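## Task

Take the purple sweatshirt from the laundry pile and set it on the left arm's half of the table, apart from every other garment. All remaining garments must stay on the half holding the pile. Nothing may end up on the floor, draped over a table edge, or lying on either arm's base. Dropping or tossing garments is allowed.

## Robot and tools

Robot: two arms, left_arm and right_arm, each ending in a five-jointed-style dexterous hand (index, middle, ring, thumb). right_arm has a right hand; left_arm has its mirror image. A camera stand sits behind the arms. Bases (scene frame): left_arm at (-0.010, +0.307, +0.035) m, right_arm at (-0.007, -0.243, +0.020) m, both nearly unrotated.

Scene frame: origin at table-top height, halfway between the arms' nominal bases; +z up, +x out across the table, +y toward left_arm. So the left arm's half is +y, the right arm's half is -y. Image left/right do not match arm names.

Hand point axes (right hand): +z runs along straightened fingers toward the tips, +y points out of the palm face, +x runs across the palm away from the thumb. On the left hand +x points toward the thumb instead. The hand point sits just beyond the index/middle knuckles on the palm side. Straight fingertips reach about 0.12 m past it. A rigid mast near the wrist on the palm side can collide with things.

execute_actions(actions, cameras): actions is a list of actions, run one after another. One action is a table of at most 15 rows; each row is one 1/30 s control step, and a short table repeats its final row to fill 15 steps (0.5 s). Every row is a single flat list of 48 numbers, each in [-1, 1], covering both arms even if one is idle, in this order:
1-6: left_arm dx, dy, dz, rx, ry, rz
7-22: left hand's 16 hinge goals
23-24: left current_limit, speed
25-30: right_arm dx, dy, dz, rx, ry, rz
31-46: right hand's 16 hinge goals
47-48: right current_limit, speed

Arm numbers are offsets, not poses: each is measured from that arm's Hand target as it was when the action began, expressed in that Hand target's own axes. Every row within an action refers back to that same starting target, so rows do not accumulate, but successive actions or calls do (sending the same offset again moves further). Scale: 1.0 equals 0.6 m for dx/dy/dz and 180 degrees for rotation; rx, ry, rz form one rotation vector. All zeros re-requests the current target. Commanded orientation is clipped each step to within 40 degrees of the measured one. The hand often stops short of the target (joint play, friction, elbow sag under load, which makes it sit low); if it rests short, send the remaining gap as a new offset, commanding higher to offset sag.

Hand numbers are absolute goal angles, mapped linearly between each hinge's two stops. Order: index_mcp, index_abd, index_pip, index_dip, thumb_cmc, thumb_axl, thumb_mcp, thumb_ipl, middle_mcp, middle_abd, middle_pip, middle_dip, ring_mcp, ring_abd, ring_pip, ring_dip. Angles at +1 / -1 and the straight value: finger _mcp +128/-18, straight -0.75; _abd +60/-60, straight 0.00 (+ swings away from thumb); _pip +108/-29, straight -0.58; _dip +117/-21, straight -0.70. thumb_cmc +120/-20, straight -0.71 (+ brings thumb in front of palm); thumb_axl +140/-27, straight -0.68; thumb_mcp +109/-69, straight -0.23; thumb_ipl +108/-77, straight -0.17. Toward +1 the fingers curl into the palm. A 0 is a real goal; to hold a hand unchanged, resend its hand_goal values plus its current limit and speed.

current_limit maps -1..+1 to 0..550 mA per motor (minimum 11 mA); low values may not even lift a finger. speed maps to (speed+1)/2 of 8.5 rad/s. Initially current_limit +0.4, speed -0.6; the last values written persist. A finger only presses while its goal lies past the object's surface.

cameras: list of names (cam_high, cam_left_wrist, cam_right_wrist) or ["all"]; omitted or null gives all images only when actions is empty. An unknown name invalidates the call. An empty actions list returns state and images without moving.

Results: per arm, end_effector_position (m) and end_effector_quat_wxyz in the scene frame (can be a few cm off), Hand target (the next offsets' reference), joint positions, velocities ("within noise" when still), joint torques (include gravity; numbers 3 and 4 wrap at ±28 N m), and step readings of position during motion. Per hand: hand_goal, hand_measured, hand_current_ma, hand_state per motor (moving, goal, blocked, overload), hand_current_limit, hand_speed. A MOTOR HOT line appears at 85 °C.

zoom_image(camera, region): region [x0, y0, x1, y1] in pixels of that camera's latest full image (672x504), at most 504 each way; only cameras in the newest images.

finished_scene(scene): ends the current scene (integer 1-3) irreversibly; the goal must hold with the robot hands off.

Avoid: contact or squeezing between the two arms or hands; hard impacts with the table or fixed objects; garments going off the table or onto a base; motor currents at 495 mA or more for 5 s (the motor shuts down for 10 s); overheating (at 100 °C the arm drops and stalls 30-60 s), from holding loads, long reaches or pushing into unreachable targets. To stop pushing into something, command back past the hand's actual position. With the wrist near the waist axis, small moves can swing the whole arm. The robot keeps executing the last command between calls.

Each tool is called after "Emit:" in YAML: its name, and indented under it one key for each argument.

## Session

Emit:
execute_actions:
  actions: []

Scene clock: 0.00 s.
left_arm: end_effector_position=(+0.7709, +0.4169, +0.2619) hand_goal=(-0.754, +0.000, -0.576, -0.696, -0.714, -0.678, -0.226, -0.168, -0.754, +0.000, -0.576, -0.696, -0.754, +0.000, -0.576, -0.696) hand_measured=(-0.754, +0.000, -0.576, -0.696, -0.714, -0.678, -0.226, -0.168, -0.754, +0.000, -0.576, -0.696, -0.754, +0.000, -0.576, -0.696) hand_current_ma=(+0, +0, +0, +0, +0, +0, +0, +0, +0, +0, +0, +0, +0, +0, +0, +0) hand_state=(goal, goal, goal, goal, overload, goal, goal, goal, goal, goal, goal, goal, goal, goal, goal, goal) hand_current_limit=0.40 hand_speed=-0.60 end_effector_quat_wxyz=(+0.468, -0.250, +0.652, +0.541) | right_arm: end_effector_position=(+0.7501, -0.1339, +0.2013) hand_goal=(-0.754, +0.000, -0.576, -0.696, -0.714, -0.678, -0.226, -0.168, -0.754, +0.000, -0.576, -0.696, -0.754, +0.000, -0.576, -0.696) hand_measured=(-0.754, +0.000, -0.576, -0.696, -0.714, -0.678, -0.226, -0.168, -0.754, +0.000, -0.576, -0.696, -0.754, +0.000, -0.576, -0.696) hand_current_ma=(+0, +0, +0, +0, +0, +0, +0, +0, +0, +0, +0, +0, +0, +0, +0, +0) hand_state=(goal, goal, goal, goal, goal, goal, goal, goal, goal, goal, goal, goal, goal, goal, goal, goal) hand_current_limit=0.40 hand_speed=-0.60 end_effector_quat_wxyz=(-0.040, +0.950, -0.015, +0.309)
Joint positions: left_arm=[-0.159 2.501 2.218 0.385 -1.323 -0.98] | right_arm=[0.294 2.103 2.049 -0.889 0.089 1.837]
Joint velocities: within noise
Joint torques (N m): no reading
Heat: left arm: hottest waist 27 °C; right arm: hottest elbow 27 °C.
Hand target: left_arm +0.7736, +0.4170, +0.2809; +0.484, -0.261, +0.643, +0.533 | right_arm +0.7596, -0.1324, +0.2219; -0.043, +0.943, -0.014, +0.331

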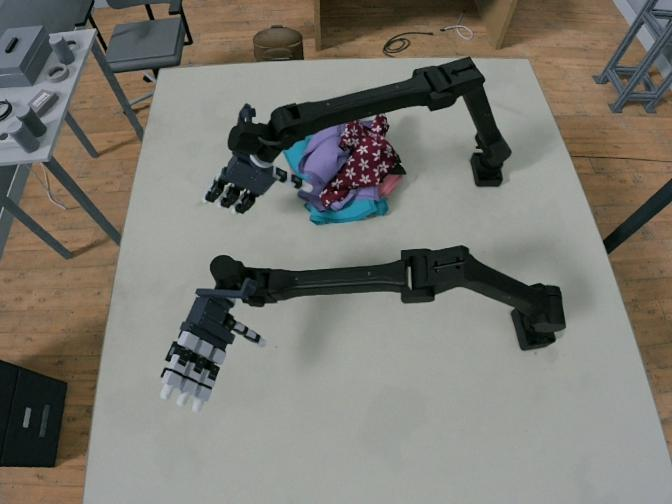

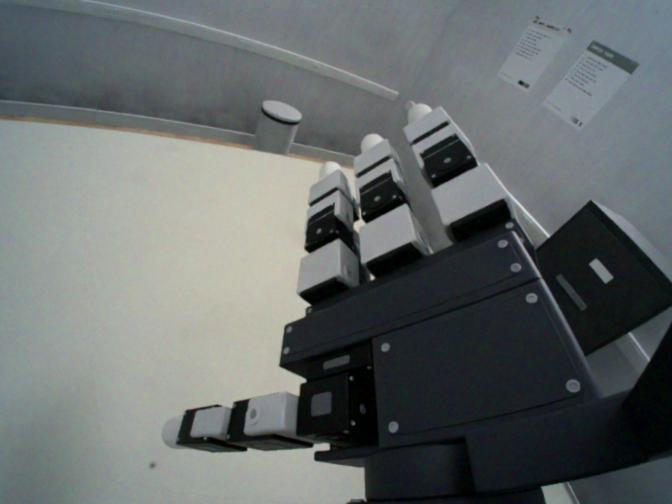

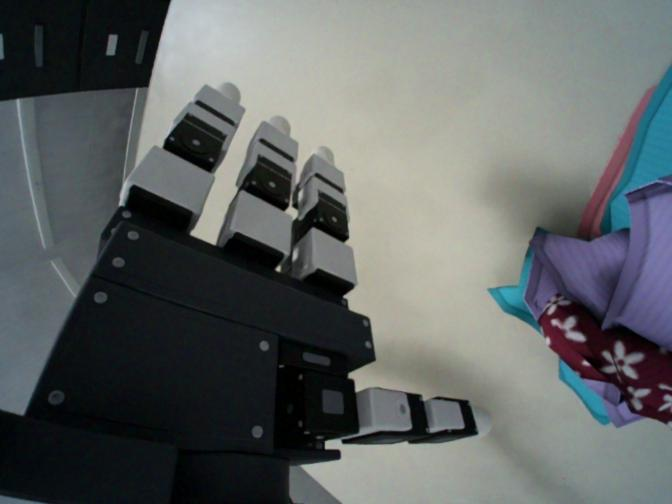

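Emit:
zoom_image:
  camera: "cam_high"
  region: [240, 90, 440, 240]

Emit:
zoom_image:
  camera: "cam_right_wrist"
  region: [420, 60, 672, 440]

Scaled by 2.520 from the camera's 672x504 image, which has a finer 960x720 frame.

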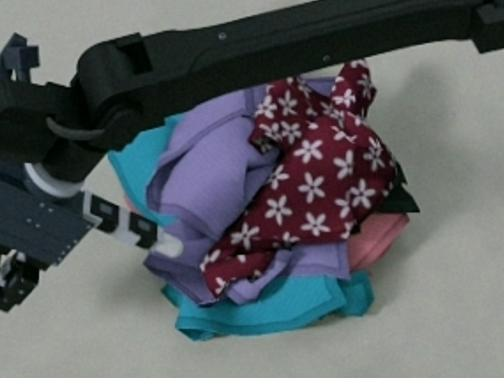

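Scaled by 1.326 from the camera's 672x504 image, which has a finer 960x720 frame.

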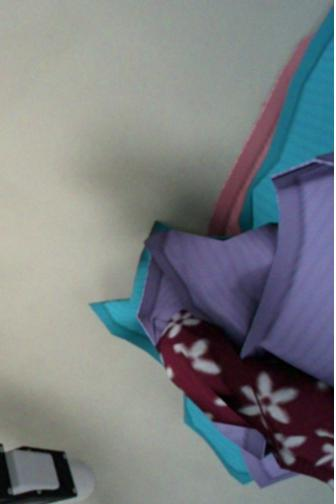

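Emit:
execute_actions:
  actions:
    - [[0.04,0.2,0.07,-0.05,0.024,0.002,-0.754,0,-0.576,-0.696,-0.714,-0.678,-0.226,-0.168,-0.754,0,-0.576,-0.696,-0.754,0,-0.576,-0.696,0.4,-0.6,0.125,-0.018,-0.156,0,0,0,-0.754,0,-0.576,-0.696,-0.714,-0.678,-0.226,-0.168,-0.754,0,-0.576,-0.696,-0.754,0,-0.576,-0.696,0.4,-0.6]]
    - [[0.04,0.2,0.07,-0.05,0.024,0.002,-0.754,0,-0.576,-0.696,-0.714,-0.678,-0.226,-0.168,-0.754,0,-0.576,-0.696,-0.754,0,-0.576,-0.696,0.4,-0.6,0,0,0,0,0,0.12,-0.754,0,-0.576,-0.696,-0.714,-0.678,-0.226,-0.168,-0.754,0,-0.576,-0.696,-0.754,0,-0.576,-0.696,0.4,-0.6]]
  cameras: ["all"]

Scene clock: 128.10 s.
left_arm: end_effector_position=(+0.5682, +0.5563, +0.3321) hand_goal=(-0.754, +0.000, -0.576, -0.696, -0.714, -0.678, -0.226, -0.168, -0.754, +0.000, -0.576, -0.696, -0.754, +0.000, -0.576, -0.696) hand_measured=(-0.762, -0.002, -0.576, -0.696, -0.930, -0.678, -0.226, -0.168, -0.760, -0.002, -0.576, -0.696, -0.760, -0.002, -0.576, -0.696) hand_current_ma=(-14, -2, -1, +0, +0, +1, +0, +0, -11, -2, -1, +0, -12, -1, -1, +0) hand_state=(goal, goal, goal, goal, overload, goal, goal, goal, goal, goal, goal, goal, goal, goal, goal, goal) hand_current_limit=0.40 hand_speed=-0.60 end_effector_quat_wxyz=(+0.372, -0.367, +0.597, +0.609) | right_arm: end_effector_position=(+0.7511, -0.1196, +0.3297) hand_goal=(-0.754, +0.000, -0.576, -0.696, -0.714, -0.678, -0.226, -0.168, -0.754, +0.000, -0.576, -0.696, -0.754, +0.000, -0.576, -0.696) hand_measured=(-0.752, +0.000, -0.576, -0.696, -0.714, -0.678, -0.224, -0.168, -0.752, +0.000, -0.576, -0.696, -0.752, +0.000, -0.576, -0.696) hand_current_ma=(+6, -4, -4, +0, +3, +4, +16, +2, +6, -3, -4, +0, +6, -4, -4, +0) hand_state=(goal, goal, goal, goal, goal, goal, goal, goal, goal, goal, goal, goal, goal, goal, goal, goal) hand_current_limit=0.40 hand_speed=-0.60 end_effector_quat_wxyz=(-0.095, +0.934, -0.117, +0.324)
Joint positions: left_arm=[0.057 2.044 1.577 0.626 -1.458 -0.942] | right_arm=[0.291 2.207 2.586 -1.263 0.062 2.058]
Joint torques (N m): left_arm=[-0.32 -19.55 9.02 2.11 0.22 0.28] | right_arm=[-2.37 -19.66 12.82 0.59 -0.16 0.15]
Heat: left arm: hottest elbow 37 °C; right arm: hottest elbow 39 °C.
Hand target: left_arm +0.5668, +0.5572, +0.3448; +0.385, -0.368, +0.587, +0.609 | right_arm +0.7597, -0.1324, +0.3424; -0.104, +0.923, -0.191, +0.317
Off the commanded pose: left_arm 0.013 m, 2 deg | right_arm 0.020 m, 9 deg.
joint sent to its limit (right arm) — joint 6 (wrist roll), upper limit. The joint targets are off in position and orientation.
Step readings (end_effector_position of left_arm | right_arm):
0: (+0.7709, +0.4169, +0.2619) | (+0.7501, -0.1339, +0.2013)
1: (+0.7709, +0.4169, +0.2619) | (+0.7498, -0.1340, +0.2011)
2: (+0.7696, +0.4169, +0.2612) | (+0.7486, -0.1343, +0.2040)
4: (+0.7530, +0.4205, +0.2592) | (+0.7417, -0.1362, +0.2123)
8: (+0.7178, +0.4447, +0.2619) | (+0.7438, -0.1356, +0.2611)
15: (+0.6796, +0.5054, +0.2906) | (+0.7482, -0.1344, +0.3347)
16: (+0.6764, +0.5107, +0.2936) | (+0.7475, -0.1346, +0.3408)
17: (+0.6723, +0.5140, +0.2968) | (+0.7482, -0.1340, +0.3463)
19: (+0.6504, +0.5179, +0.2992) | (+0.7495, -0.1305, +0.3515)
23: (+0.6069, +0.5312, +0.3092) | (+0.7511, -0.1238, +0.3516)
30: (+0.5691, +0.5618, +0.3321) | (+0.7510, -0.1190, +0.3331)

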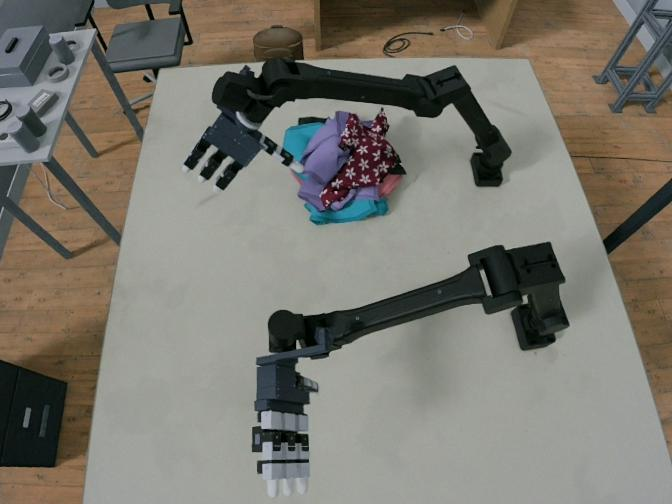

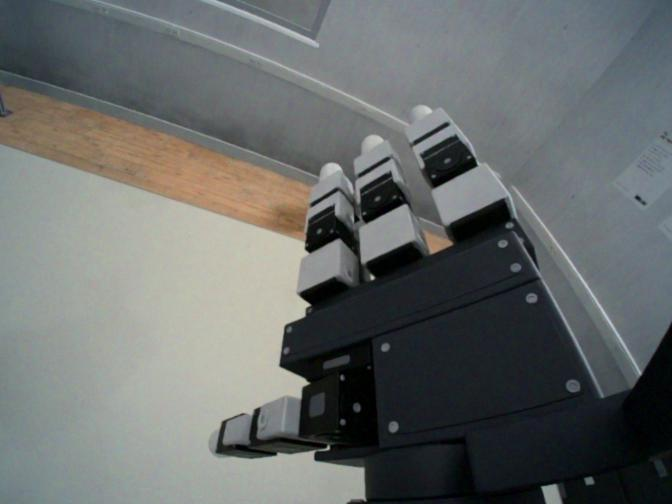

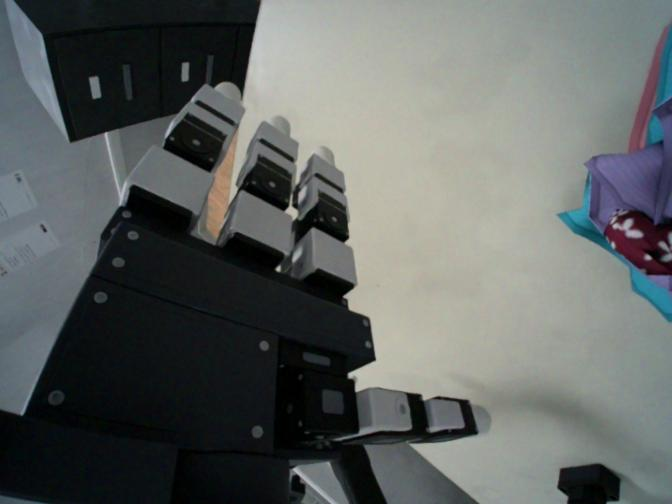

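Emit:
execute_actions:
  actions:
    - [[0.08,0.158,0.133,-0.058,0.028,0.003,-0.754,0,-0.576,-0.696,-0.714,-0.678,-0.226,-0.168,-0.754,0,-0.576,-0.696,-0.754,0,-0.576,-0.696,0.4,-0.6,0,0,0,0.0455,-0.1165,-0.0335,-0.754,0,-0.576,-0.696,-0.714,-0.678,-0.226,-0.168,-0.754,0,-0.576,-0.696,-0.754,0,-0.576,-0.696,0.4,-0.6]]
    - [[0.08,0.158,0.133,-0.058,0.028,0.003,-0.754,0,-0.576,-0.696,-0.714,-0.678,-0.226,-0.168,-0.754,0,-0.576,-0.696,-0.754,0,-0.576,-0.696,0.4,-0.6,0,0,0,0.0455,-0.1165,-0.0335,-0.754,0,-0.576,-0.696,-0.714,-0.678,-0.226,-0.168,-0.754,0,-0.576,-0.696,-0.754,0,-0.576,-0.696,0.4,-0.6]]
    - [[0.08,0.158,0.133,-0.058,0.028,0.003,-0.754,0,-0.576,-0.696,-0.714,-0.678,-0.226,-0.168,-0.754,0,-0.576,-0.696,-0.754,0,-0.576,-0.696,0.4,-0.6,-0.128,0.063,-0.023,0,0,0,-0.754,0,-0.576,-0.696,-0.714,-0.678,-0.226,-0.168,-0.754,0,-0.576,-0.696,-0.754,0,-0.576,-0.696,0.4,-0.6]]
  cameras: ["all"]

Scene clock: 177.43 s.
left_arm: end_effector_position=(+0.2118, +0.7280, +0.3365) hand_goal=(-0.754, +0.000, -0.576, -0.696, -0.714, -0.678, -0.226, -0.168, -0.754, +0.000, -0.576, -0.696, -0.754, +0.000, -0.576, -0.696) hand_measured=(-0.764, -0.002, -0.576, -0.696, -0.974, -0.678, -0.226, -0.168, -0.762, -0.002, -0.576, -0.696, -0.762, -0.002, -0.576, -0.696) hand_current_ma=(-18, -3, -1, +0, +0, +1, +0, +0, -14, -2, -1, +0, -16, -2, -1, +0) hand_state=(goal, goal, goal, goal, overload, goal, goal, goal, goal, goal, goal, goal, goal, goal, goal, goal) hand_current_limit=0.40 hand_speed=-0.60 end_effector_quat_wxyz=(+0.169, -0.528, +0.460, +0.694) | right_arm: end_effector_position=(+0.6876, -0.1678, +0.3162) hand_goal=(-0.754, +0.000, -0.576, -0.696, -0.714, -0.678, -0.226, -0.168, -0.754, +0.000, -0.576, -0.696, -0.754, +0.000, -0.576, -0.696) hand_measured=(-0.748, -0.002, -0.576, -0.696, -0.710, -0.678, -0.224, -0.168, -0.746, +0.000, -0.576, -0.696, -0.746, -0.002, -0.576, -0.696) hand_current_ma=(+36, -4, +1, +0, +15, +4, +19, +2, +41, -4, +1, +0, +37, -4, +1, +0) hand_state=(goal, goal, goal, goal, goal, goal, goal, goal, goal, goal, goal, goal, goal, goal, goal, goal) hand_current_limit=0.40 hand_speed=-0.60 end_effector_quat_wxyz=(-0.280, +0.952, -0.022, +0.122)
Joint positions: left_arm=[0.642 1.701 1.039 0.896 -1.484 -0.859] | right_arm=[0.11 2.227 2.686 -1.691 -0.531 1.789]
Joint torques (N m): left_arm=[-0.62 -13.92 7.83 2 0.34 0.24] | right_arm=[-1.9 -22.48 7.35 -0.08 -0.23 -0.11]
Heat: left arm: hottest elbow 34 °C; right arm: hottest elbow 38 °C.
Hand target: left_arm +0.2119, +0.7264, +0.3478; +0.183, -0.526, +0.452, +0.697 | right_arm +0.6830, -0.1721, +0.3355; -0.259, +0.966, +0.000, -0.001
Off the commanded pose: left_arm 0.011 m, 2 deg | right_arm 0.020 m, 15 deg.
elbow stopped short (right arm): the move would have taken joint 3 (elbow) straighter than the controller allows.
joint sent to its limit (right arm) — joint 4 (wrist pitch), lower limit. The joint targets are off in position and orientation.
Step readings (end_effector_position of left_arm | right_arm):
0: (+0.5682, +0.5563, +0.3321) | (+0.7511, -0.1196, +0.3297)
1: (+0.5680, +0.5563, +0.3315) | (+0.7509, -0.1194, +0.3301)
2: (+0.5666, +0.5584, +0.3304) | (+0.7497, -0.1148, +0.3284)
4: (+0.5507, +0.5631, +0.3252) | (+0.7456, -0.1002, +0.3258)
8: (+0.5041, +0.5952, +0.3192) | (+0.7436, -0.1015, +0.3342)
15: (+0.4535, +0.6524, +0.3260) | (+0.7501, -0.1353, +0.3407)
16: (+0.4517, +0.6537, +0.3262) | (+0.7505, -0.1367, +0.3401)
17: (+0.4500, +0.6535, +0.3267) | (+0.7506, -0.1339, +0.3383)
19: (+0.4366, +0.6517, +0.3250) | (+0.7484, -0.1253, +0.3349)
23: (+0.3876, +0.6662, +0.3250) | (+0.7471, -0.1207, +0.3342)
30: (+0.3346, +0.7030, +0.3319) | (+0.7500, -0.1305, +0.3349)
31: (+0.3334, +0.7033, +0.3324) | (+0.7498, -0.1304, +0.3348)
32: (+0.3320, +0.7031, +0.3321) | (+0.7468, -0.1320, +0.3334)
34: (+0.3174, +0.7012, +0.3288) | (+0.7319, -0.1365, +0.3260)
38: (+0.2600, +0.7090, +0.3261) | (+0.7023, -0.1461, +0.3128)
45: (+0.2042, +0.7316, +0.3347) | (+0.6887, -0.1620, +0.3115)

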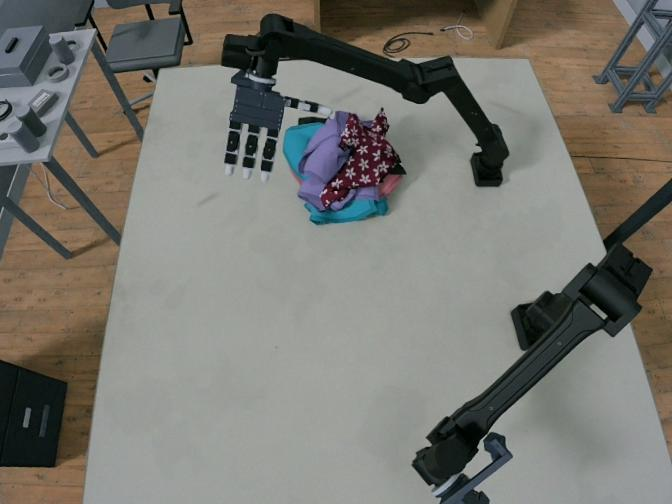

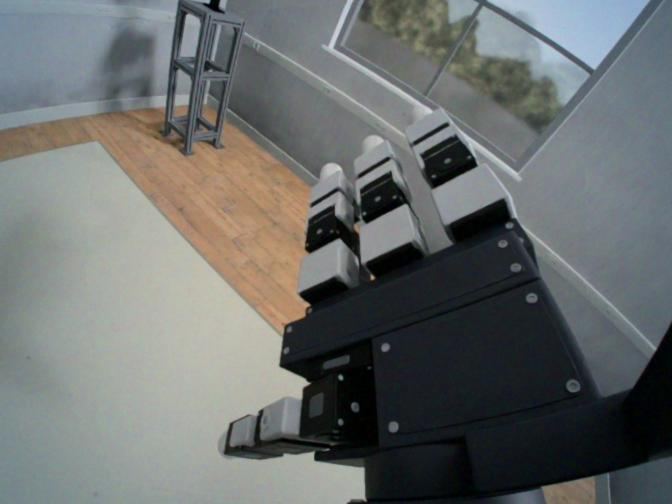

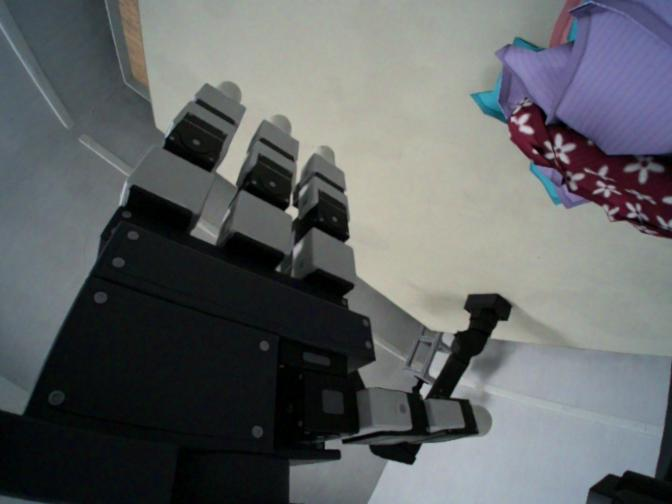

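Emit:
execute_actions:
  actions:
    - [[0,0,0,0,0,0,-0.754,0,-0.576,-0.696,-0.714,-0.678,-0.226,-0.168,-0.754,0,-0.576,-0.696,-0.754,0,-0.576,-0.696,0.4,-0.6,-0.128,0.063,-0.022,0,0,0,-0.754,0,-0.576,-0.696,0.571,-0.678,0.1,0,-0.754,0,-0.576,-0.696,-0.754,0,-0.576,-0.696,0.4,-0.4]]
    - [[0,0,0,0,0,0,-0.754,0,-0.576,-0.696,-0.714,-0.678,-0.226,-0.168,-0.754,0,-0.576,-0.696,-0.754,0,-0.576,-0.696,0.4,-0.6,-0.128,0.063,-0.022,0,0,0,-0.754,0,-0.576,-0.696,0.571,-0.678,0.1,0,-0.754,0,-0.576,-0.696,-0.754,0,-0.576,-0.696,0.4,-0.4]]
  cameras: ["all"]

Scene clock: 184.87 s.
left_arm: end_effector_position=(+0.2102, +0.7264, +0.3430) hand_goal=(-0.754, +0.000, -0.576, -0.696, -0.714, -0.678, -0.226, -0.168, -0.754, +0.000, -0.576, -0.696, -0.754, +0.000, -0.576, -0.696) hand_measured=(-0.764, -0.002, -0.576, -0.696, -0.974, -0.678, -0.226, -0.168, -0.762, -0.002, -0.576, -0.696, -0.762, -0.002, -0.576, -0.696) hand_current_ma=(-18, -3, -1, +0, +0, +1, +0, +0, -14, -2, -1, +0, -16, -2, -1, +0) hand_state=(goal, goal, goal, goal, overload, goal, goal, goal, goal, goal, goal, goal, goal, goal, goal, goal) hand_current_limit=0.40 hand_speed=-0.60 end_effector_quat_wxyz=(+0.174, -0.529, +0.454, +0.695) | right_arm: end_effector_position=(+0.5317, -0.2495, +0.3101) hand_goal=(-0.754, +0.000, -0.576, -0.696, +0.570, -0.678, +0.100, +0.000, -0.754, +0.000, -0.576, -0.696, -0.754, +0.000, -0.576, -0.696) hand_measured=(-0.748, +0.000, -0.576, -0.696, +0.566, -0.678, +0.100, -0.002, -0.746, +0.000, -0.576, -0.696, -0.746, +0.000, -0.576, -0.696) hand_current_ma=(+36, -3, +1, +0, -15, +4, +2, -10, +41, -3, +1, +0, +37, -3, +1, +0) hand_state=(goal, goal, goal, goal, goal, goal, goal, goal, goal, goal, goal, goal, goal, goal, goal, goal) hand_current_limit=0.40 hand_speed=-0.40 end_effector_quat_wxyz=(-0.256, +0.966, -0.021, +0.033)
Joint positions: left_arm=[0.642 1.701 1.039 0.986 -1.483 -0.784] | right_arm=[-0.003 1.791 1.983 -1.697 -0.517 1.596]
Joint torques (N m): left_arm=[-0.62 -12.51 7.71 1.94 0.48 0.28] | right_arm=[-1.73 -17.03 7.65 -0.34 -0.21 -0.17]
Heat: left arm: hottest elbow 34 °C; right arm: hottest elbow 37 °C.
Hand target: left_arm +0.2119, +0.7264, +0.3478; +0.183, -0.526, +0.452, +0.697 | right_arm +0.5294, -0.2509, +0.3206; -0.259, +0.966, +0.000, -0.001
Off the commanded pose: left_arm 0.005 m, 1 deg | right_arm 0.011 m, 5 deg.
joint sent to its limit (right arm) — joint 4 (wrist pitch), lower limit. The joint targets are off in position and orientation.
Step readings (end_effector_position of left_arm | right_arm):
0: (+0.2118, +0.7280, +0.3365) | (+0.6876, -0.1678, +0.3162)
1: (+0.2118, +0.7279, +0.3366) | (+0.6870, -0.1678, +0.3160)
2: (+0.2117, +0.7279, +0.3367) | (+0.6836, -0.1682, +0.3143)
4: (+0.2115, +0.7277, +0.3371) | (+0.6655, -0.1711, +0.3060)
8: (+0.2111, +0.7273, +0.3382) | (+0.6348, -0.1814, +0.2994)
15: (+0.2109, +0.7271, +0.3398) | (+0.6120, -0.2033, +0.3144)
16: (+0.2108, +0.7271, +0.3401) | (+0.6108, -0.2057, +0.3166)
17: (+0.2107, +0.7270, +0.3402) | (+0.6079, -0.2079, +0.3157)
19: (+0.2107, +0.7269, +0.3406) | (+0.5869, -0.2140, +0.3094)
23: (+0.2105, +0.7268, +0.3413) | (+0.5508, -0.2274, +0.3023)
30: (+0.2103, +0.7265, +0.3422) | (+0.5332, -0.2483, +0.3102)

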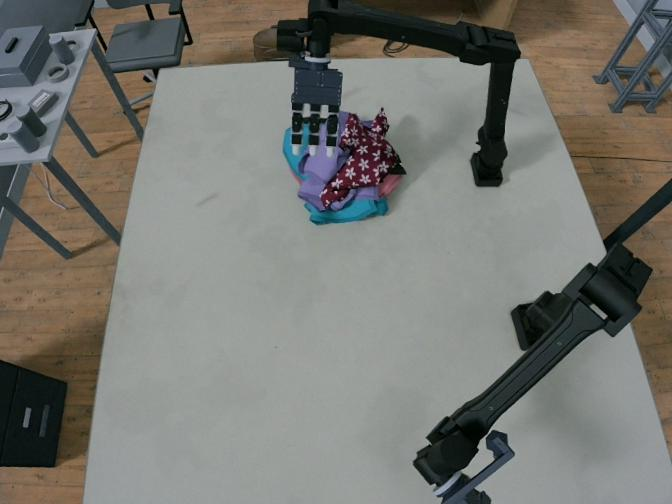

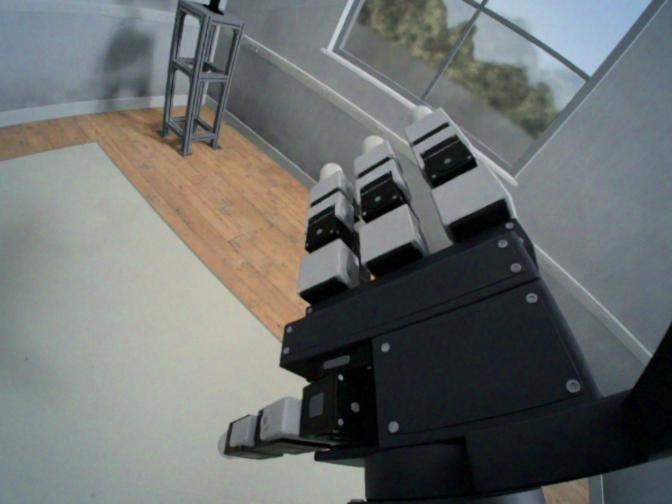

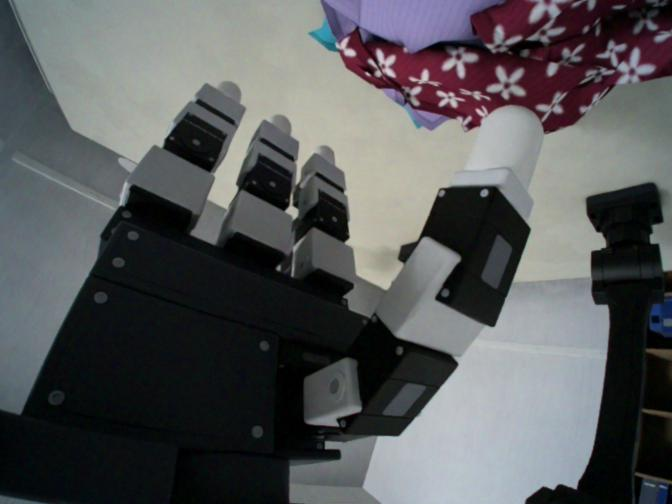

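Emit:
execute_actions:
  actions:
    - [[0,0,0,0,0,0,-0.754,0,-0.576,-0.696,-0.714,-0.678,-0.226,-0.168,-0.754,0,-0.576,-0.696,-0.754,0,-0.576,-0.696,0.4,-0.6,0,0.075,0.073,0,0,0,-0.48,0,-0.285,-0.696,0.571,-0.678,-0.2,-0.168,-0.48,0,-0.285,-0.696,-0.48,0,-0.285,-0.696,0.4,-0.4]]
    - [[0,0,0,0,0,0,-0.754,0,-0.576,-0.696,-0.714,-0.678,-0.226,-0.168,-0.754,0,-0.576,-0.696,-0.754,0,-0.576,-0.696,0.4,-0.6,0,0.075,0.073,0,0,0,-0.48,0,-0.285,-0.696,0.571,-0.678,-0.2,-0.168,-0.48,0,-0.285,-0.696,-0.48,0,-0.285,-0.696,0.4,-0.4]]
  cameras: ["all"]

Emit:
zoom_image:
  camera: "cam_high"
  region: [240, 80, 440, 240]

Scene clock: 210.10 s.
left_arm: end_effector_position=(+0.2097, +0.7259, +0.3444) hand_goal=(-0.754, +0.000, -0.576, -0.696, -0.714, -0.678, -0.226, -0.168, -0.754, +0.000, -0.576, -0.696, -0.754, +0.000, -0.576, -0.696) hand_measured=(-0.764, -0.002, -0.576, -0.696, -0.974, -0.678, -0.226, -0.168, -0.762, -0.002, -0.576, -0.696, -0.762, -0.002, -0.576, -0.696) hand_current_ma=(-18, -3, -1, +0, +0, +1, +0, +0, -14, -2, -1, +0, -16, -2, -1, +0) hand_state=(goal, goal, goal, goal, overload, goal, goal, goal, goal, goal, goal, goal, goal, goal, goal, goal) hand_current_limit=0.40 hand_speed=-0.60 end_effector_quat_wxyz=(+0.175, -0.529, +0.453, +0.696) | right_arm: end_effector_position=(+0.5202, -0.2729, +0.2024) hand_goal=(-0.480, +0.000, -0.286, -0.696, +0.570, -0.678, -0.200, -0.168, -0.480, +0.000, -0.286, -0.696, -0.480, +0.000, -0.286, -0.696) hand_measured=(-0.482, +0.000, -0.288, -0.696, +0.568, -0.678, -0.192, -0.164, -0.480, +0.000, -0.288, -0.696, -0.480, +0.000, -0.288, -0.696) hand_current_ma=(-14, -3, -14, +0, -8, +4, +51, +24, +2, -3, -13, +0, +1, -3, -12, +0) hand_state=(goal, goal, goal, goal, goal, goal, goal, goal, goal, goal, goal, goal, goal, goal, goal, goal) hand_current_limit=0.40 hand_speed=-0.40 end_effector_quat_wxyz=(-0.258, +0.966, -0.003, -0.016)
Joint positions: left_arm=[0.642 1.701 1.039 1.006 -1.483 -0.767] | right_arm=[-0.045 1.825 1.743 -1.566 -0.517 1.481]
Joint torques (N m): left_arm=[-0.5 -12.34 7.72 1.92 0.5 0.27] | right_arm=[-2.37 -15.03 7.87 0.36 -0.29 -0.18]
Heat: left arm: hottest elbow 33 °C; right arm: hottest elbow 37 °C.
Hand target: left_arm +0.2119, +0.7264, +0.3478; +0.183, -0.526, +0.452, +0.697 | right_arm +0.5294, -0.2850, +0.1997; -0.259, +0.966, +0.000, -0.001
Off the commanded pose: left_arm 0.004 m, 1 deg | right_arm 0.015 m, 2 deg.
Step readings (end_effector_position of left_arm | right_arm):
0: (+0.2102, +0.7264, +0.3430) | (+0.5317, -0.2495, +0.3101)
1: (+0.2102, +0.7264, +0.3430) | (+0.5314, -0.2492, +0.3096)
2: (+0.2101, +0.7264, +0.3430) | (+0.5310, -0.2488, +0.3078)
4: (+0.2101, +0.7263, +0.3431) | (+0.5276, -0.2482, +0.3001)
8: (+0.2099, +0.7262, +0.3434) | (+0.5193, -0.2525, +0.2766)
15: (+0.2099, +0.7261, +0.3438) | (+0.5203, -0.2634, +0.2656)
16: (+0.2099, +0.7261, +0.3438) | (+0.5200, -0.2643, +0.2650)
17: (+0.2098, +0.7260, +0.3439) | (+0.5213, -0.2652, +0.2620)
19: (+0.2098, +0.7260, +0.3439) | (+0.5226, -0.2671, +0.2482)
23: (+0.2098, +0.7260, +0.3440) | (+0.5152, -0.2700, +0.2149)
30: (+0.2097, +0.7259, +0.3443) | (+0.5197, -0.2729, +0.2025)

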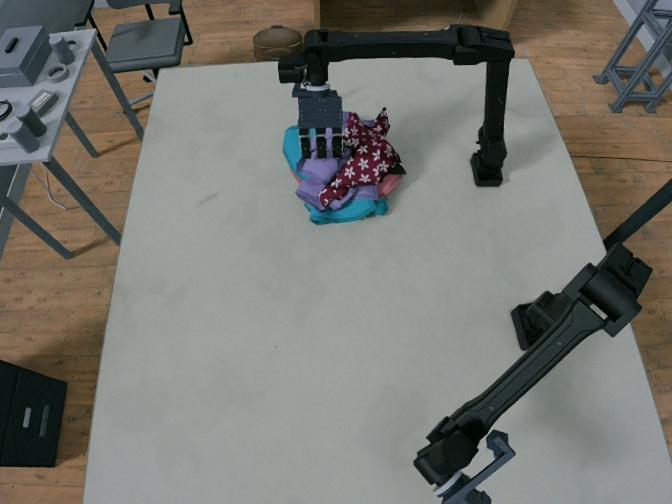

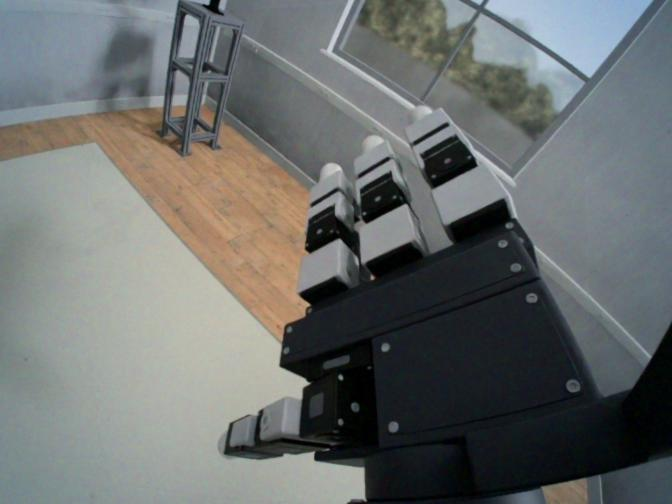

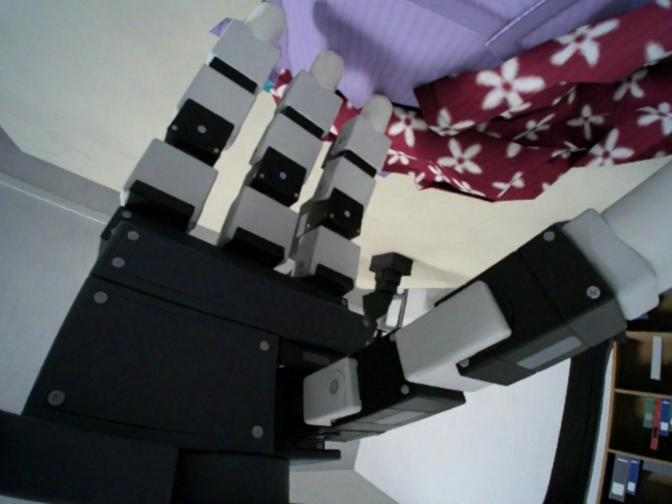

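Scaled by 2.520 from the camera's 672x504 image, which has a finer 960x720 frame.

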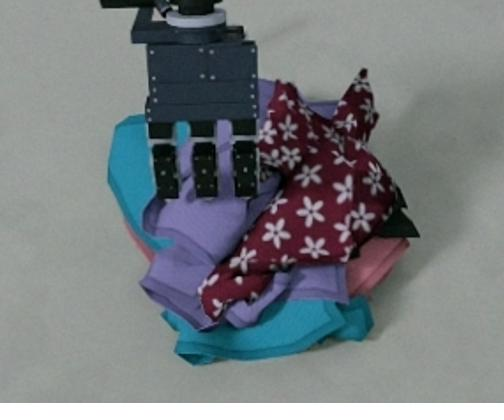

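Emit:
execute_actions:
  actions:
    - [[0,0,0,0,0,0,-0.754,0,-0.576,-0.696,-0.714,-0.678,-0.226,-0.168,-0.754,0,-0.576,-0.696,-0.754,0,-0.576,-0.696,0.4,-0.6,0,0.052,0.124,0,0,0,-0.48,0,-0.285,-0.696,0.571,-0.678,-0.2,-0.168,-0.48,0,-0.285,-0.696,-0.48,0,-0.285,-0.696,0.4,-0.4]]
    - [[0,0,0,0,0,0,-0.754,0,-0.576,-0.696,-0.714,-0.678,-0.226,-0.168,-0.754,0,-0.576,-0.696,-0.754,0,-0.576,-0.696,0.4,-0.6,0,0.01,0.03,0,0,0,-0.48,0,-0.285,-0.696,0.571,-0.678,-0.2,-0.168,-0.48,0,-0.285,-0.696,-0.48,0,-0.285,-0.696,0.4,-0.4]]
  cameras: ["all"]

Emit:
zoom_image:
  camera: "cam_high"
  region: [240, 80, 440, 240]

Scene clock: 218.13 s.
left_arm: end_effector_position=(+0.2098, +0.7259, +0.3445) hand_goal=(-0.754, +0.000, -0.576, -0.696, -0.714, -0.678, -0.226, -0.168, -0.754, +0.000, -0.576, -0.696, -0.754, +0.000, -0.576, -0.696) hand_measured=(-0.764, -0.002, -0.576, -0.696, -0.974, -0.678, -0.226, -0.168, -0.762, -0.002, -0.576, -0.696, -0.762, -0.002, -0.576, -0.696) hand_current_ma=(-18, -3, -1, +0, +0, +1, +0, +0, -14, -2, -1, +0, -16, -2, -1, +0) hand_state=(goal, goal, goal, goal, overload, goal, goal, goal, goal, goal, goal, goal, goal, goal, goal, goal) hand_current_limit=0.40 hand_speed=-0.60 end_effector_quat_wxyz=(+0.175, -0.529, +0.453, +0.696) | right_arm: end_effector_position=(+0.5281, -0.2705, +0.1249) hand_goal=(-0.480, +0.000, -0.286, -0.696, +0.570, -0.678, -0.200, -0.168, -0.480, +0.000, -0.286, -0.696, -0.480, +0.000, -0.286, -0.696) hand_measured=(-0.486, +0.006, -0.286, -0.696, +0.568, -0.678, -0.192, -0.164, -0.474, -0.002, -0.284, -0.696, -0.480, +0.000, -0.288, -0.696) hand_current_ma=(-31, +23, +2, +0, -8, +4, +48, +23, +32, -11, +10, +1, +1, -3, -12, +0) hand_state=(goal, goal, goal, goal, goal, goal, goal, goal, goal, goal, goal, goal, goal, goal, goal, goal) hand_current_limit=0.40 hand_speed=-0.40 end_effector_quat_wxyz=(-0.263, +0.965, +0.003, +0.011)
Joint positions: left_arm=[0.642 1.701 1.039 1.006 -1.483 -0.766] | right_arm=[-0.045 1.844 1.566 -1.316 -0.533 1.483]
Joint torques (N m): left_arm=[-0.62 -12.28 7.71 1.99 0.5 0.27] | right_arm=[-0.44 -13.16 6.35 0.7 -0.27 0.1]
Heat: left arm: hottest elbow 33 °C; right arm: hottest elbow 37 °C.
Hand target: left_arm +0.2119, +0.7264, +0.3478; +0.183, -0.526, +0.452, +0.697 | right_arm +0.5293, -0.2710, +0.1011; -0.259, +0.966, +0.000, -0.001
Off the commanded pose: left_arm 0.004 m, 1 deg | right_arm 0.024 m, 1 deg.
Step readings (end_effector_position of left_arm | right_arm):
0: (+0.2097, +0.7259, +0.3444) | (+0.5202, -0.2729, +0.2024)
1: (+0.2097, +0.7259, +0.3444) | (+0.5202, -0.2729, +0.2018)
2: (+0.2097, +0.7259, +0.3444) | (+0.5218, -0.2728, +0.1982)
4: (+0.2097, +0.7259, +0.3444) | (+0.5244, -0.2733, +0.1841)
8: (+0.2097, +0.7259, +0.3444) | (+0.5190, -0.2729, +0.1456)
15: (+0.2097, +0.7259, +0.3444) | (+0.5237, -0.2723, +0.1332)
16: (+0.2097, +0.7259, +0.3444) | (+0.5241, -0.2726, +0.1332)
17: (+0.2097, +0.7259, +0.3444) | (+0.5247, -0.2730, +0.1325)
19: (+0.2098, +0.7259, +0.3445) | (+0.5268, -0.2726, +0.1306)
23: (+0.2098, +0.7259, +0.3445) | (+0.5272, -0.2708, +0.1255)
30: (+0.2098, +0.7259, +0.3445) | (+0.5281, -0.2705, +0.1249)

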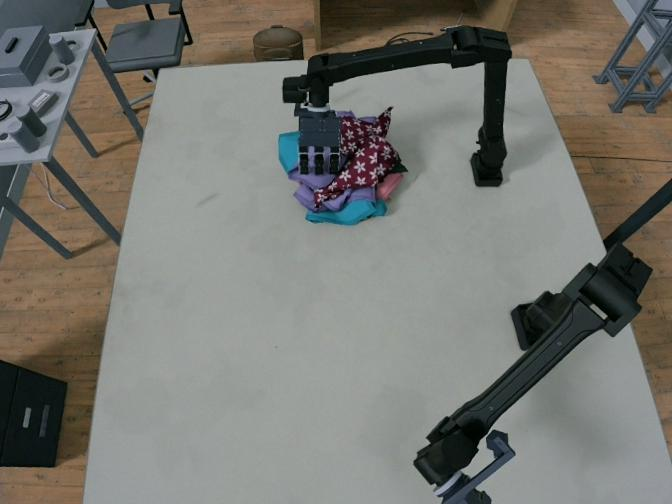

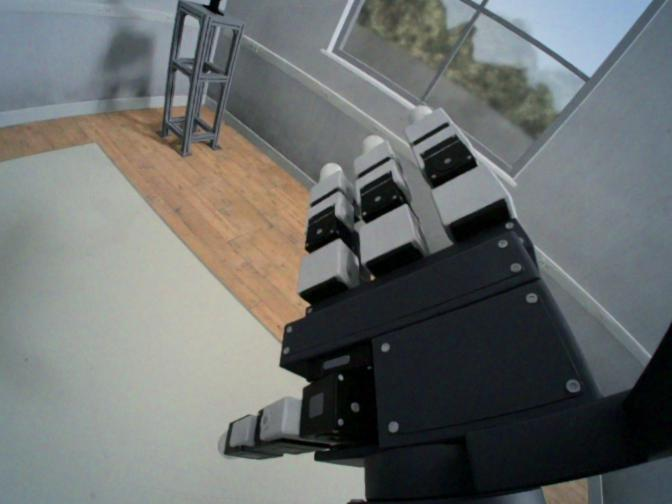

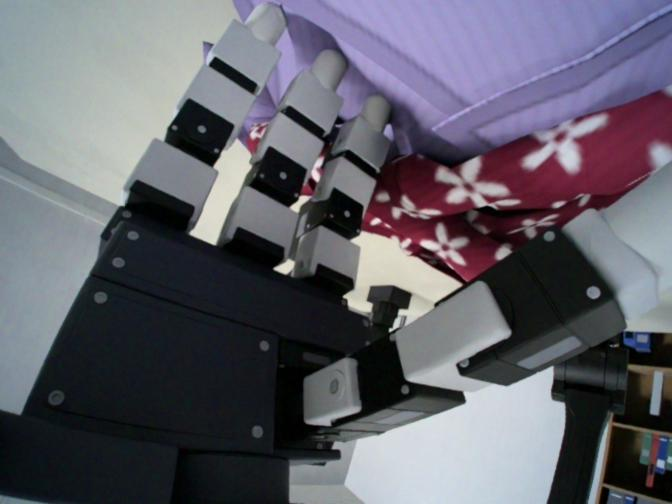

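Scaled by 2.520 from the camera's 672x504 image, which has a finer 960x720 frame.

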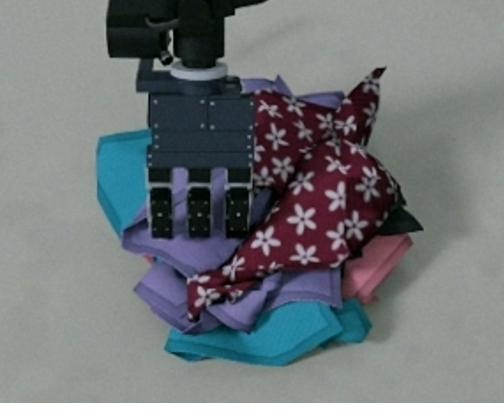

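Emit:
execute_actions:
  actions:
    - [[0,0,0,0,0,0,-0.754,0,-0.576,-0.696,-0.714,-0.678,-0.226,-0.168,-0.754,0,-0.576,-0.696,-0.754,0,-0.576,-0.696,0.4,-0.6,0,0.008,0.015,0,0,0,-0.07,0,0.007,-0.26,0.571,-0.678,0.112,0.157,-0.07,0,0.007,-0.26,-0.07,0,0.007,-0.26,0.6,-0.4]]
    - [[0,0,0,0,0,0,-0.754,0,-0.576,-0.696,-0.714,-0.678,-0.226,-0.168,-0.754,0,-0.576,-0.696,-0.754,0,-0.576,-0.696,0.4,-0.6,0,0.008,0.015,0,0,0,0.137,0,0.3,0.03,0.571,-0.678,0.4,0.37,0.137,0,0.3,0.03,0.137,0,0.3,0.03,0.6,-0.4]]
    - [[0,0,0,0,0,0,-0.754,0,-0.576,-0.696,-0.714,-0.678,-0.226,-0.168,-0.754,0,-0.576,-0.696,-0.754,0,-0.576,-0.696,0.4,-0.6,0,0,0,0,0,0,0.3,0,0.5,0.3,0.571,-0.678,0.55,0.5,0.3,0,0.5,0.3,0.3,0,0.5,0.3,0.7,-0.4]]
  cameras: ["all"]

Emit:
zoom_image:
  camera: "cam_high"
  region: [240, 80, 440, 240]

Scene clock: 227.17 s.
left_arm: end_effector_position=(+0.2098, +0.7259, +0.3445) hand_goal=(-0.754, +0.000, -0.576, -0.696, -0.714, -0.678, -0.226, -0.168, -0.754, +0.000, -0.576, -0.696, -0.754, +0.000, -0.576, -0.696) hand_measured=(-0.764, -0.002, -0.576, -0.696, -0.974, -0.678, -0.226, -0.168, -0.762, -0.002, -0.576, -0.696, -0.762, -0.002, -0.576, -0.696) hand_current_ma=(-18, -3, -1, +0, +0, +1, +0, +0, -14, -2, -1, +0, -16, -2, -1, +0) hand_state=(goal, goal, goal, goal, overload, goal, goal, goal, goal, goal, goal, goal, goal, goal, goal, goal) hand_current_limit=0.40 hand_speed=-0.60 end_effector_quat_wxyz=(+0.175, -0.529, +0.453, +0.696) | right_arm: end_effector_position=(+0.5264, -0.2684, +0.0950) hand_goal=(+0.300, +0.000, +0.500, +0.300, +0.570, -0.678, +0.550, +0.500, +0.300, +0.000, +0.500, +0.300, +0.300, +0.000, +0.500, +0.300) hand_measured=(-0.018, +0.000, +0.246, +0.280, +0.572, -0.678, +0.334, +0.490, +0.284, -0.002, +0.494, +0.298, +0.286, +0.000, +0.494, +0.298) hand_current_ma=(-468, -1, -468, -100, +11, +6, -467, -65, -85, -11, -30, -13, -76, -3, -28, -11) hand_state=(blocked, goal, blocked, blocked, goal, goal, blocked, goal, goal, goal, goal, goal, goal, goal, goal, goal) hand_current_limit=0.70 hand_speed=-0.40 end_effector_quat_wxyz=(-0.259, +0.966, +0.005, +0.003)
Joint positions: left_arm=[0.642 1.701 1.039 1.006 -1.483 -0.766] | right_arm=[-0.037 1.873 1.526 -1.26 -0.522 1.483]
Joint torques (N m): left_arm=[-0.5 -12.28 7.71 2 0.5 0.27] | right_arm=[-0.79 -14.04 6.97 0.47 -0.08 0.09]
Heat: left arm: hottest elbow 33 °C; right arm: hottest elbow 36 °C.
Hand target: left_arm +0.2119, +0.7264, +0.3478; +0.183, -0.526, +0.452, +0.697 | right_arm +0.5293, -0.2703, +0.0807; -0.259, +0.966, +0.000, -0.001
Off the commanded pose: left_arm 0.004 m, 1 deg | right_arm 0.015 m, 1 deg.
Step readings (end_effector_position of left_arm | right_arm):
0: (+0.2098, +0.7259, +0.3445) | (+0.5281, -0.2705, +0.1249)
1: (+0.2098, +0.7259, +0.3445) | (+0.5281, -0.2703, +0.1249)
2: (+0.2098, +0.7259, +0.3445) | (+0.5285, -0.2694, +0.1244)
4: (+0.2098, +0.7259, +0.3445) | (+0.5290, -0.2666, +0.1221)
8: (+0.2098, +0.7259, +0.3445) | (+0.5271, -0.2698, +0.1121)
15: (+0.2098, +0.7259, +0.3445) | (+0.5244, -0.2740, +0.1007)
16: (+0.2098, +0.7259, +0.3445) | (+0.5244, -0.2737, +0.1007)
17: (+0.2098, +0.7259, +0.3445) | (+0.5248, -0.2732, +0.1007)
19: (+0.2098, +0.7259, +0.3445) | (+0.5264, -0.2717, +0.1000)
23: (+0.2098, +0.7259, +0.3445) | (+0.5265, -0.2709, +0.0977)
30: (+0.2098, +0.7259, +0.3445) | (+0.5260, -0.2708, +0.0958)
31: (+0.2098, +0.7259, +0.3445) | (+0.5264, -0.2709, +0.0957)
32: (+0.2098, +0.7259, +0.3445) | (+0.5264, -0.2700, +0.0957)
34: (+0.2098, +0.7259, +0.3445) | (+0.5263, -0.2700, +0.0950)
38: (+0.2098, +0.7259, +0.3445) | (+0.5264, -0.2692, +0.0950)
45: (+0.2098, +0.7259, +0.3445) | (+0.5264, -0.2684, +0.0950)

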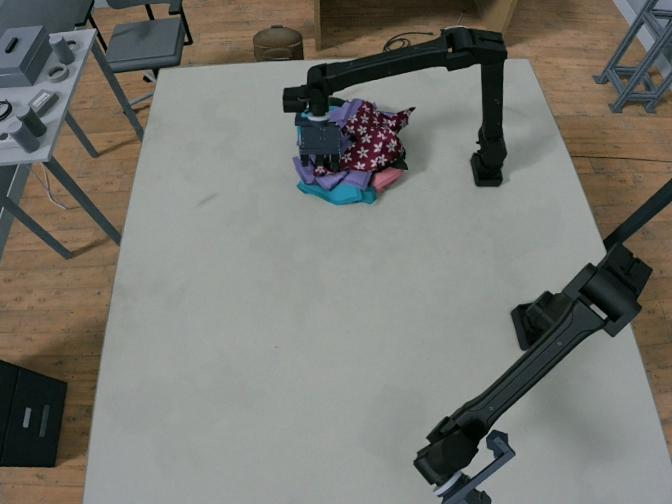

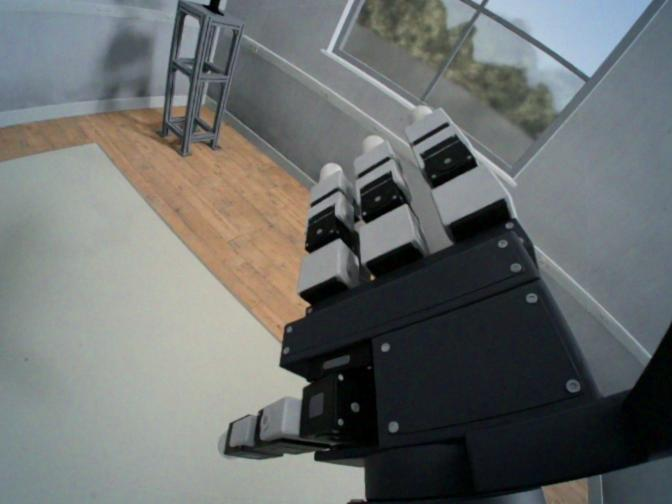

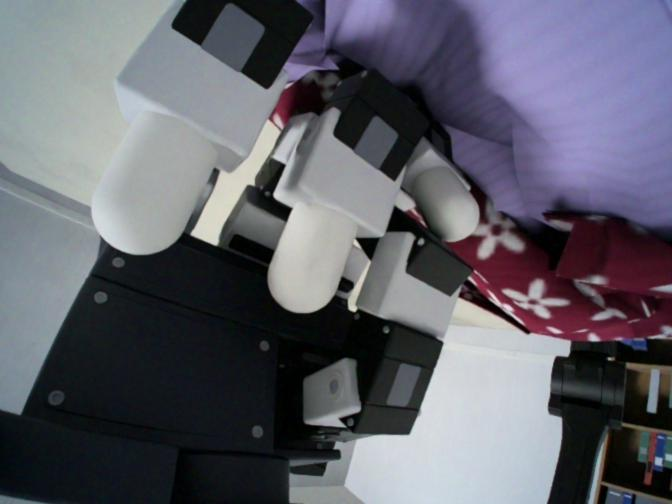

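Scaled by 2.520 from the camera's 672x504 image, which has a finer 960x720 frame.

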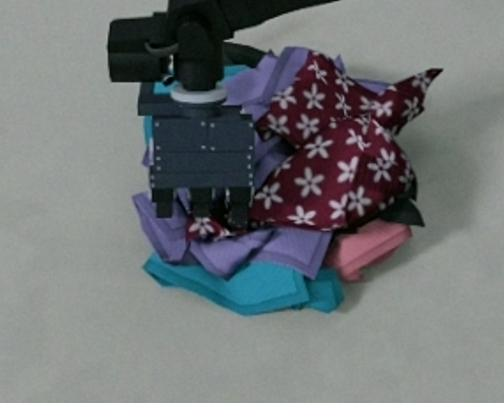

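Emit:
execute_actions:
  actions:
    - [[0,0,0,0,0,0,-0.754,0,-0.576,-0.696,-0.714,-0.678,-0.226,-0.168,-0.754,0,-0.576,-0.696,-0.754,0,-0.576,-0.696,0.4,-0.6,0,-0.083,-0.145,0,0,0,-0.342,0,-0.43,-0.696,0.571,-0.678,-0.226,-0.168,-0.342,0,-0.43,-0.696,-0.342,0,-0.43,-0.696,0.5,-0.2]]
    - [[0,0,0,0,0,0,-0.754,0,-0.576,-0.696,-0.714,-0.678,-0.226,-0.168,-0.754,0,-0.576,-0.696,-0.754,0,-0.576,-0.696,0.4,-0.6,0,-0.083,-0.145,0.139,0,0,-0.342,0,-0.43,-0.696,0.571,-0.678,-0.226,-0.168,-0.342,0,-0.43,-0.696,-0.342,0,-0.43,-0.696,0.5,-0.2]]
    - [[0,0,0,0,0,0,-0.754,0,-0.576,-0.696,-0.714,-0.678,-0.226,-0.168,-0.754,0,-0.576,-0.696,-0.754,0,-0.576,-0.696,0.4,-0.6,0,0,0,0,0,0,-0.342,0,-0.43,-0.696,0.571,-0.678,-0.226,-0.168,-0.342,0,-0.43,-0.696,-0.342,0,-0.43,-0.696,0.5,-0.2]]
  cameras: ["all"]

Emit:
zoom_image:
  camera: "cam_high"
  region: [240, 80, 440, 240]

Scene clock: 250.47 s.
left_arm: end_effector_position=(+0.2098, +0.7259, +0.3445) hand_goal=(-0.754, +0.000, -0.576, -0.696, -0.714, -0.678, -0.226, -0.168, -0.754, +0.000, -0.576, -0.696, -0.754, +0.000, -0.576, -0.696) hand_measured=(-0.764, -0.002, -0.576, -0.696, -0.974, -0.678, -0.226, -0.168, -0.762, -0.002, -0.576, -0.696, -0.762, -0.002, -0.576, -0.696) hand_current_ma=(-18, -3, -1, +0, +0, +1, +0, +0, -14, -2, -1, +0, -16, -2, -1, +0) hand_state=(goal, goal, goal, goal, overload, goal, goal, goal, goal, goal, goal, goal, goal, goal, goal, goal) hand_current_limit=0.40 hand_speed=-0.60 end_effector_quat_wxyz=(+0.175, -0.529, +0.453, +0.696) | right_arm: end_effector_position=(+0.5162, -0.2723, +0.2639) hand_goal=(-0.342, +0.000, -0.430, -0.696, +0.570, -0.678, -0.226, -0.168, -0.342, +0.000, -0.430, -0.696, -0.342, +0.000, -0.430, -0.696) hand_measured=(-0.340, +0.002, -0.428, -0.694, +0.572, -0.678, -0.220, -0.164, -0.338, -0.002, -0.428, -0.694, -0.340, +0.000, -0.428, -0.694) hand_current_ma=(+14, +5, +11, +11, +5, +6, +38, +21, +16, -6, +9, +12, +14, -3, +8, +11) hand_state=(goal, goal, goal, goal, goal, goal, goal, goal, goal, goal, goal, goal, goal, goal, goal, goal) hand_current_limit=0.50 hand_speed=-0.20 end_effector_quat_wxyz=(-0.441, +0.896, -0.047, +0.036)
Joint positions: left_arm=[0.642 1.701 1.039 1.006 -1.483 -0.766] | right_arm=[-0.184 1.79 1.805 -1.693 -0.912 1.407]
Joint torques (N m): left_arm=[-0.62 -12.22 7.71 2 0.5 0.27] | right_arm=[-0.79 -15.15 11.32 -0.9 -1.11 -0.15]
Heat: left arm: hottest elbow 32 °C; right arm: hottest elbow 35 °C.
Hand target: left_arm +0.2119, +0.7264, +0.3478; +0.183, -0.526, +0.452, +0.697 | right_arm +0.5294, -0.2711, +0.2812; -0.462, +0.887, +0.000, -0.001
Off the commanded pose: left_arm 0.004 m, 1 deg | right_arm 0.022 m, 7 deg.
joint sent to its limit (right arm) — joint 4 (wrist pitch), lower limit. The joint targets are off in position and orientation.
Step readings (end_effector_position of left_arm | right_arm):
0: (+0.2098, +0.7259, +0.3445) | (+0.5264, -0.2684, +0.0950)
1: (+0.2098, +0.7259, +0.3445) | (+0.5260, -0.2684, +0.0950)
2: (+0.2098, +0.7259, +0.3445) | (+0.5259, -0.2692, +0.0956)
4: (+0.2098, +0.7259, +0.3445) | (+0.5186, -0.2702, +0.1001)
8: (+0.2098, +0.7259, +0.3445) | (+0.5085, -0.2734, +0.1243)
15: (+0.2098, +0.7259, +0.3445) | (+0.5157, -0.2756, +0.1595)
16: (+0.2098, +0.7259, +0.3445) | (+0.5161, -0.2744, +0.1613)
17: (+0.2098, +0.7259, +0.3445) | (+0.5162, -0.2660, +0.1647)
19: (+0.2098, +0.7259, +0.3445) | (+0.5094, -0.2449, +0.1821)
23: (+0.2098, +0.7259, +0.3445) | (+0.5130, -0.2448, +0.2290)
30: (+0.2098, +0.7259, +0.3445) | (+0.5164, -0.2776, +0.2633)
31: (+0.2098, +0.7259, +0.3445) | (+0.5160, -0.2783, +0.2633)
32: (+0.2098, +0.7259, +0.3445) | (+0.5160, -0.2775, +0.2633)
34: (+0.2098, +0.7259, +0.3445) | (+0.5159, -0.2758, +0.2638)
38: (+0.2098, +0.7259, +0.3445) | (+0.5160, -0.2742, +0.2638)
45: (+0.2098, +0.7259, +0.3445) | (+0.5162, -0.2723, +0.2639)

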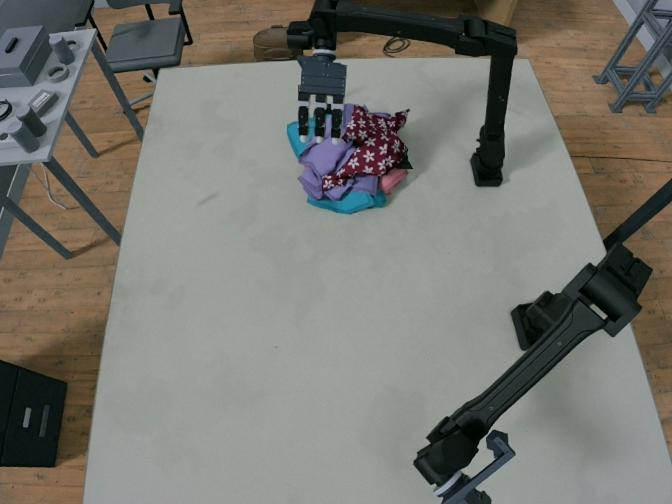

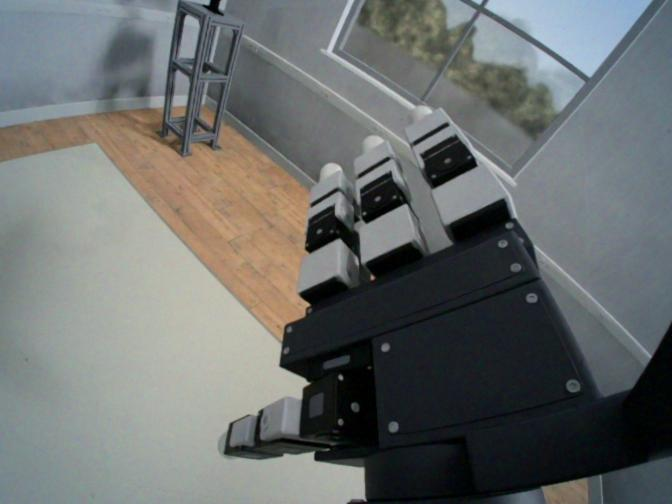

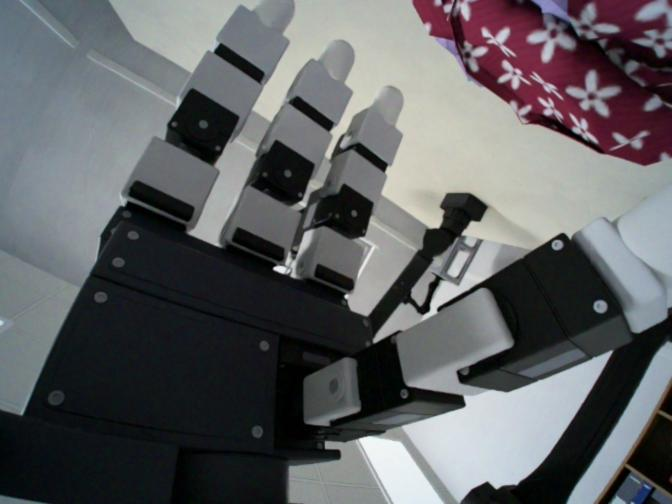

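Scaled by 2.520 from the camera's 672x504 image, which has a finer 960x720 frame.

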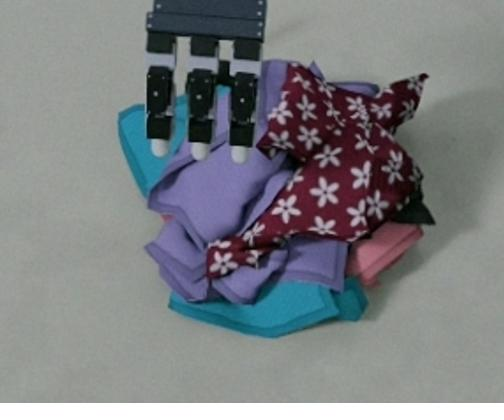

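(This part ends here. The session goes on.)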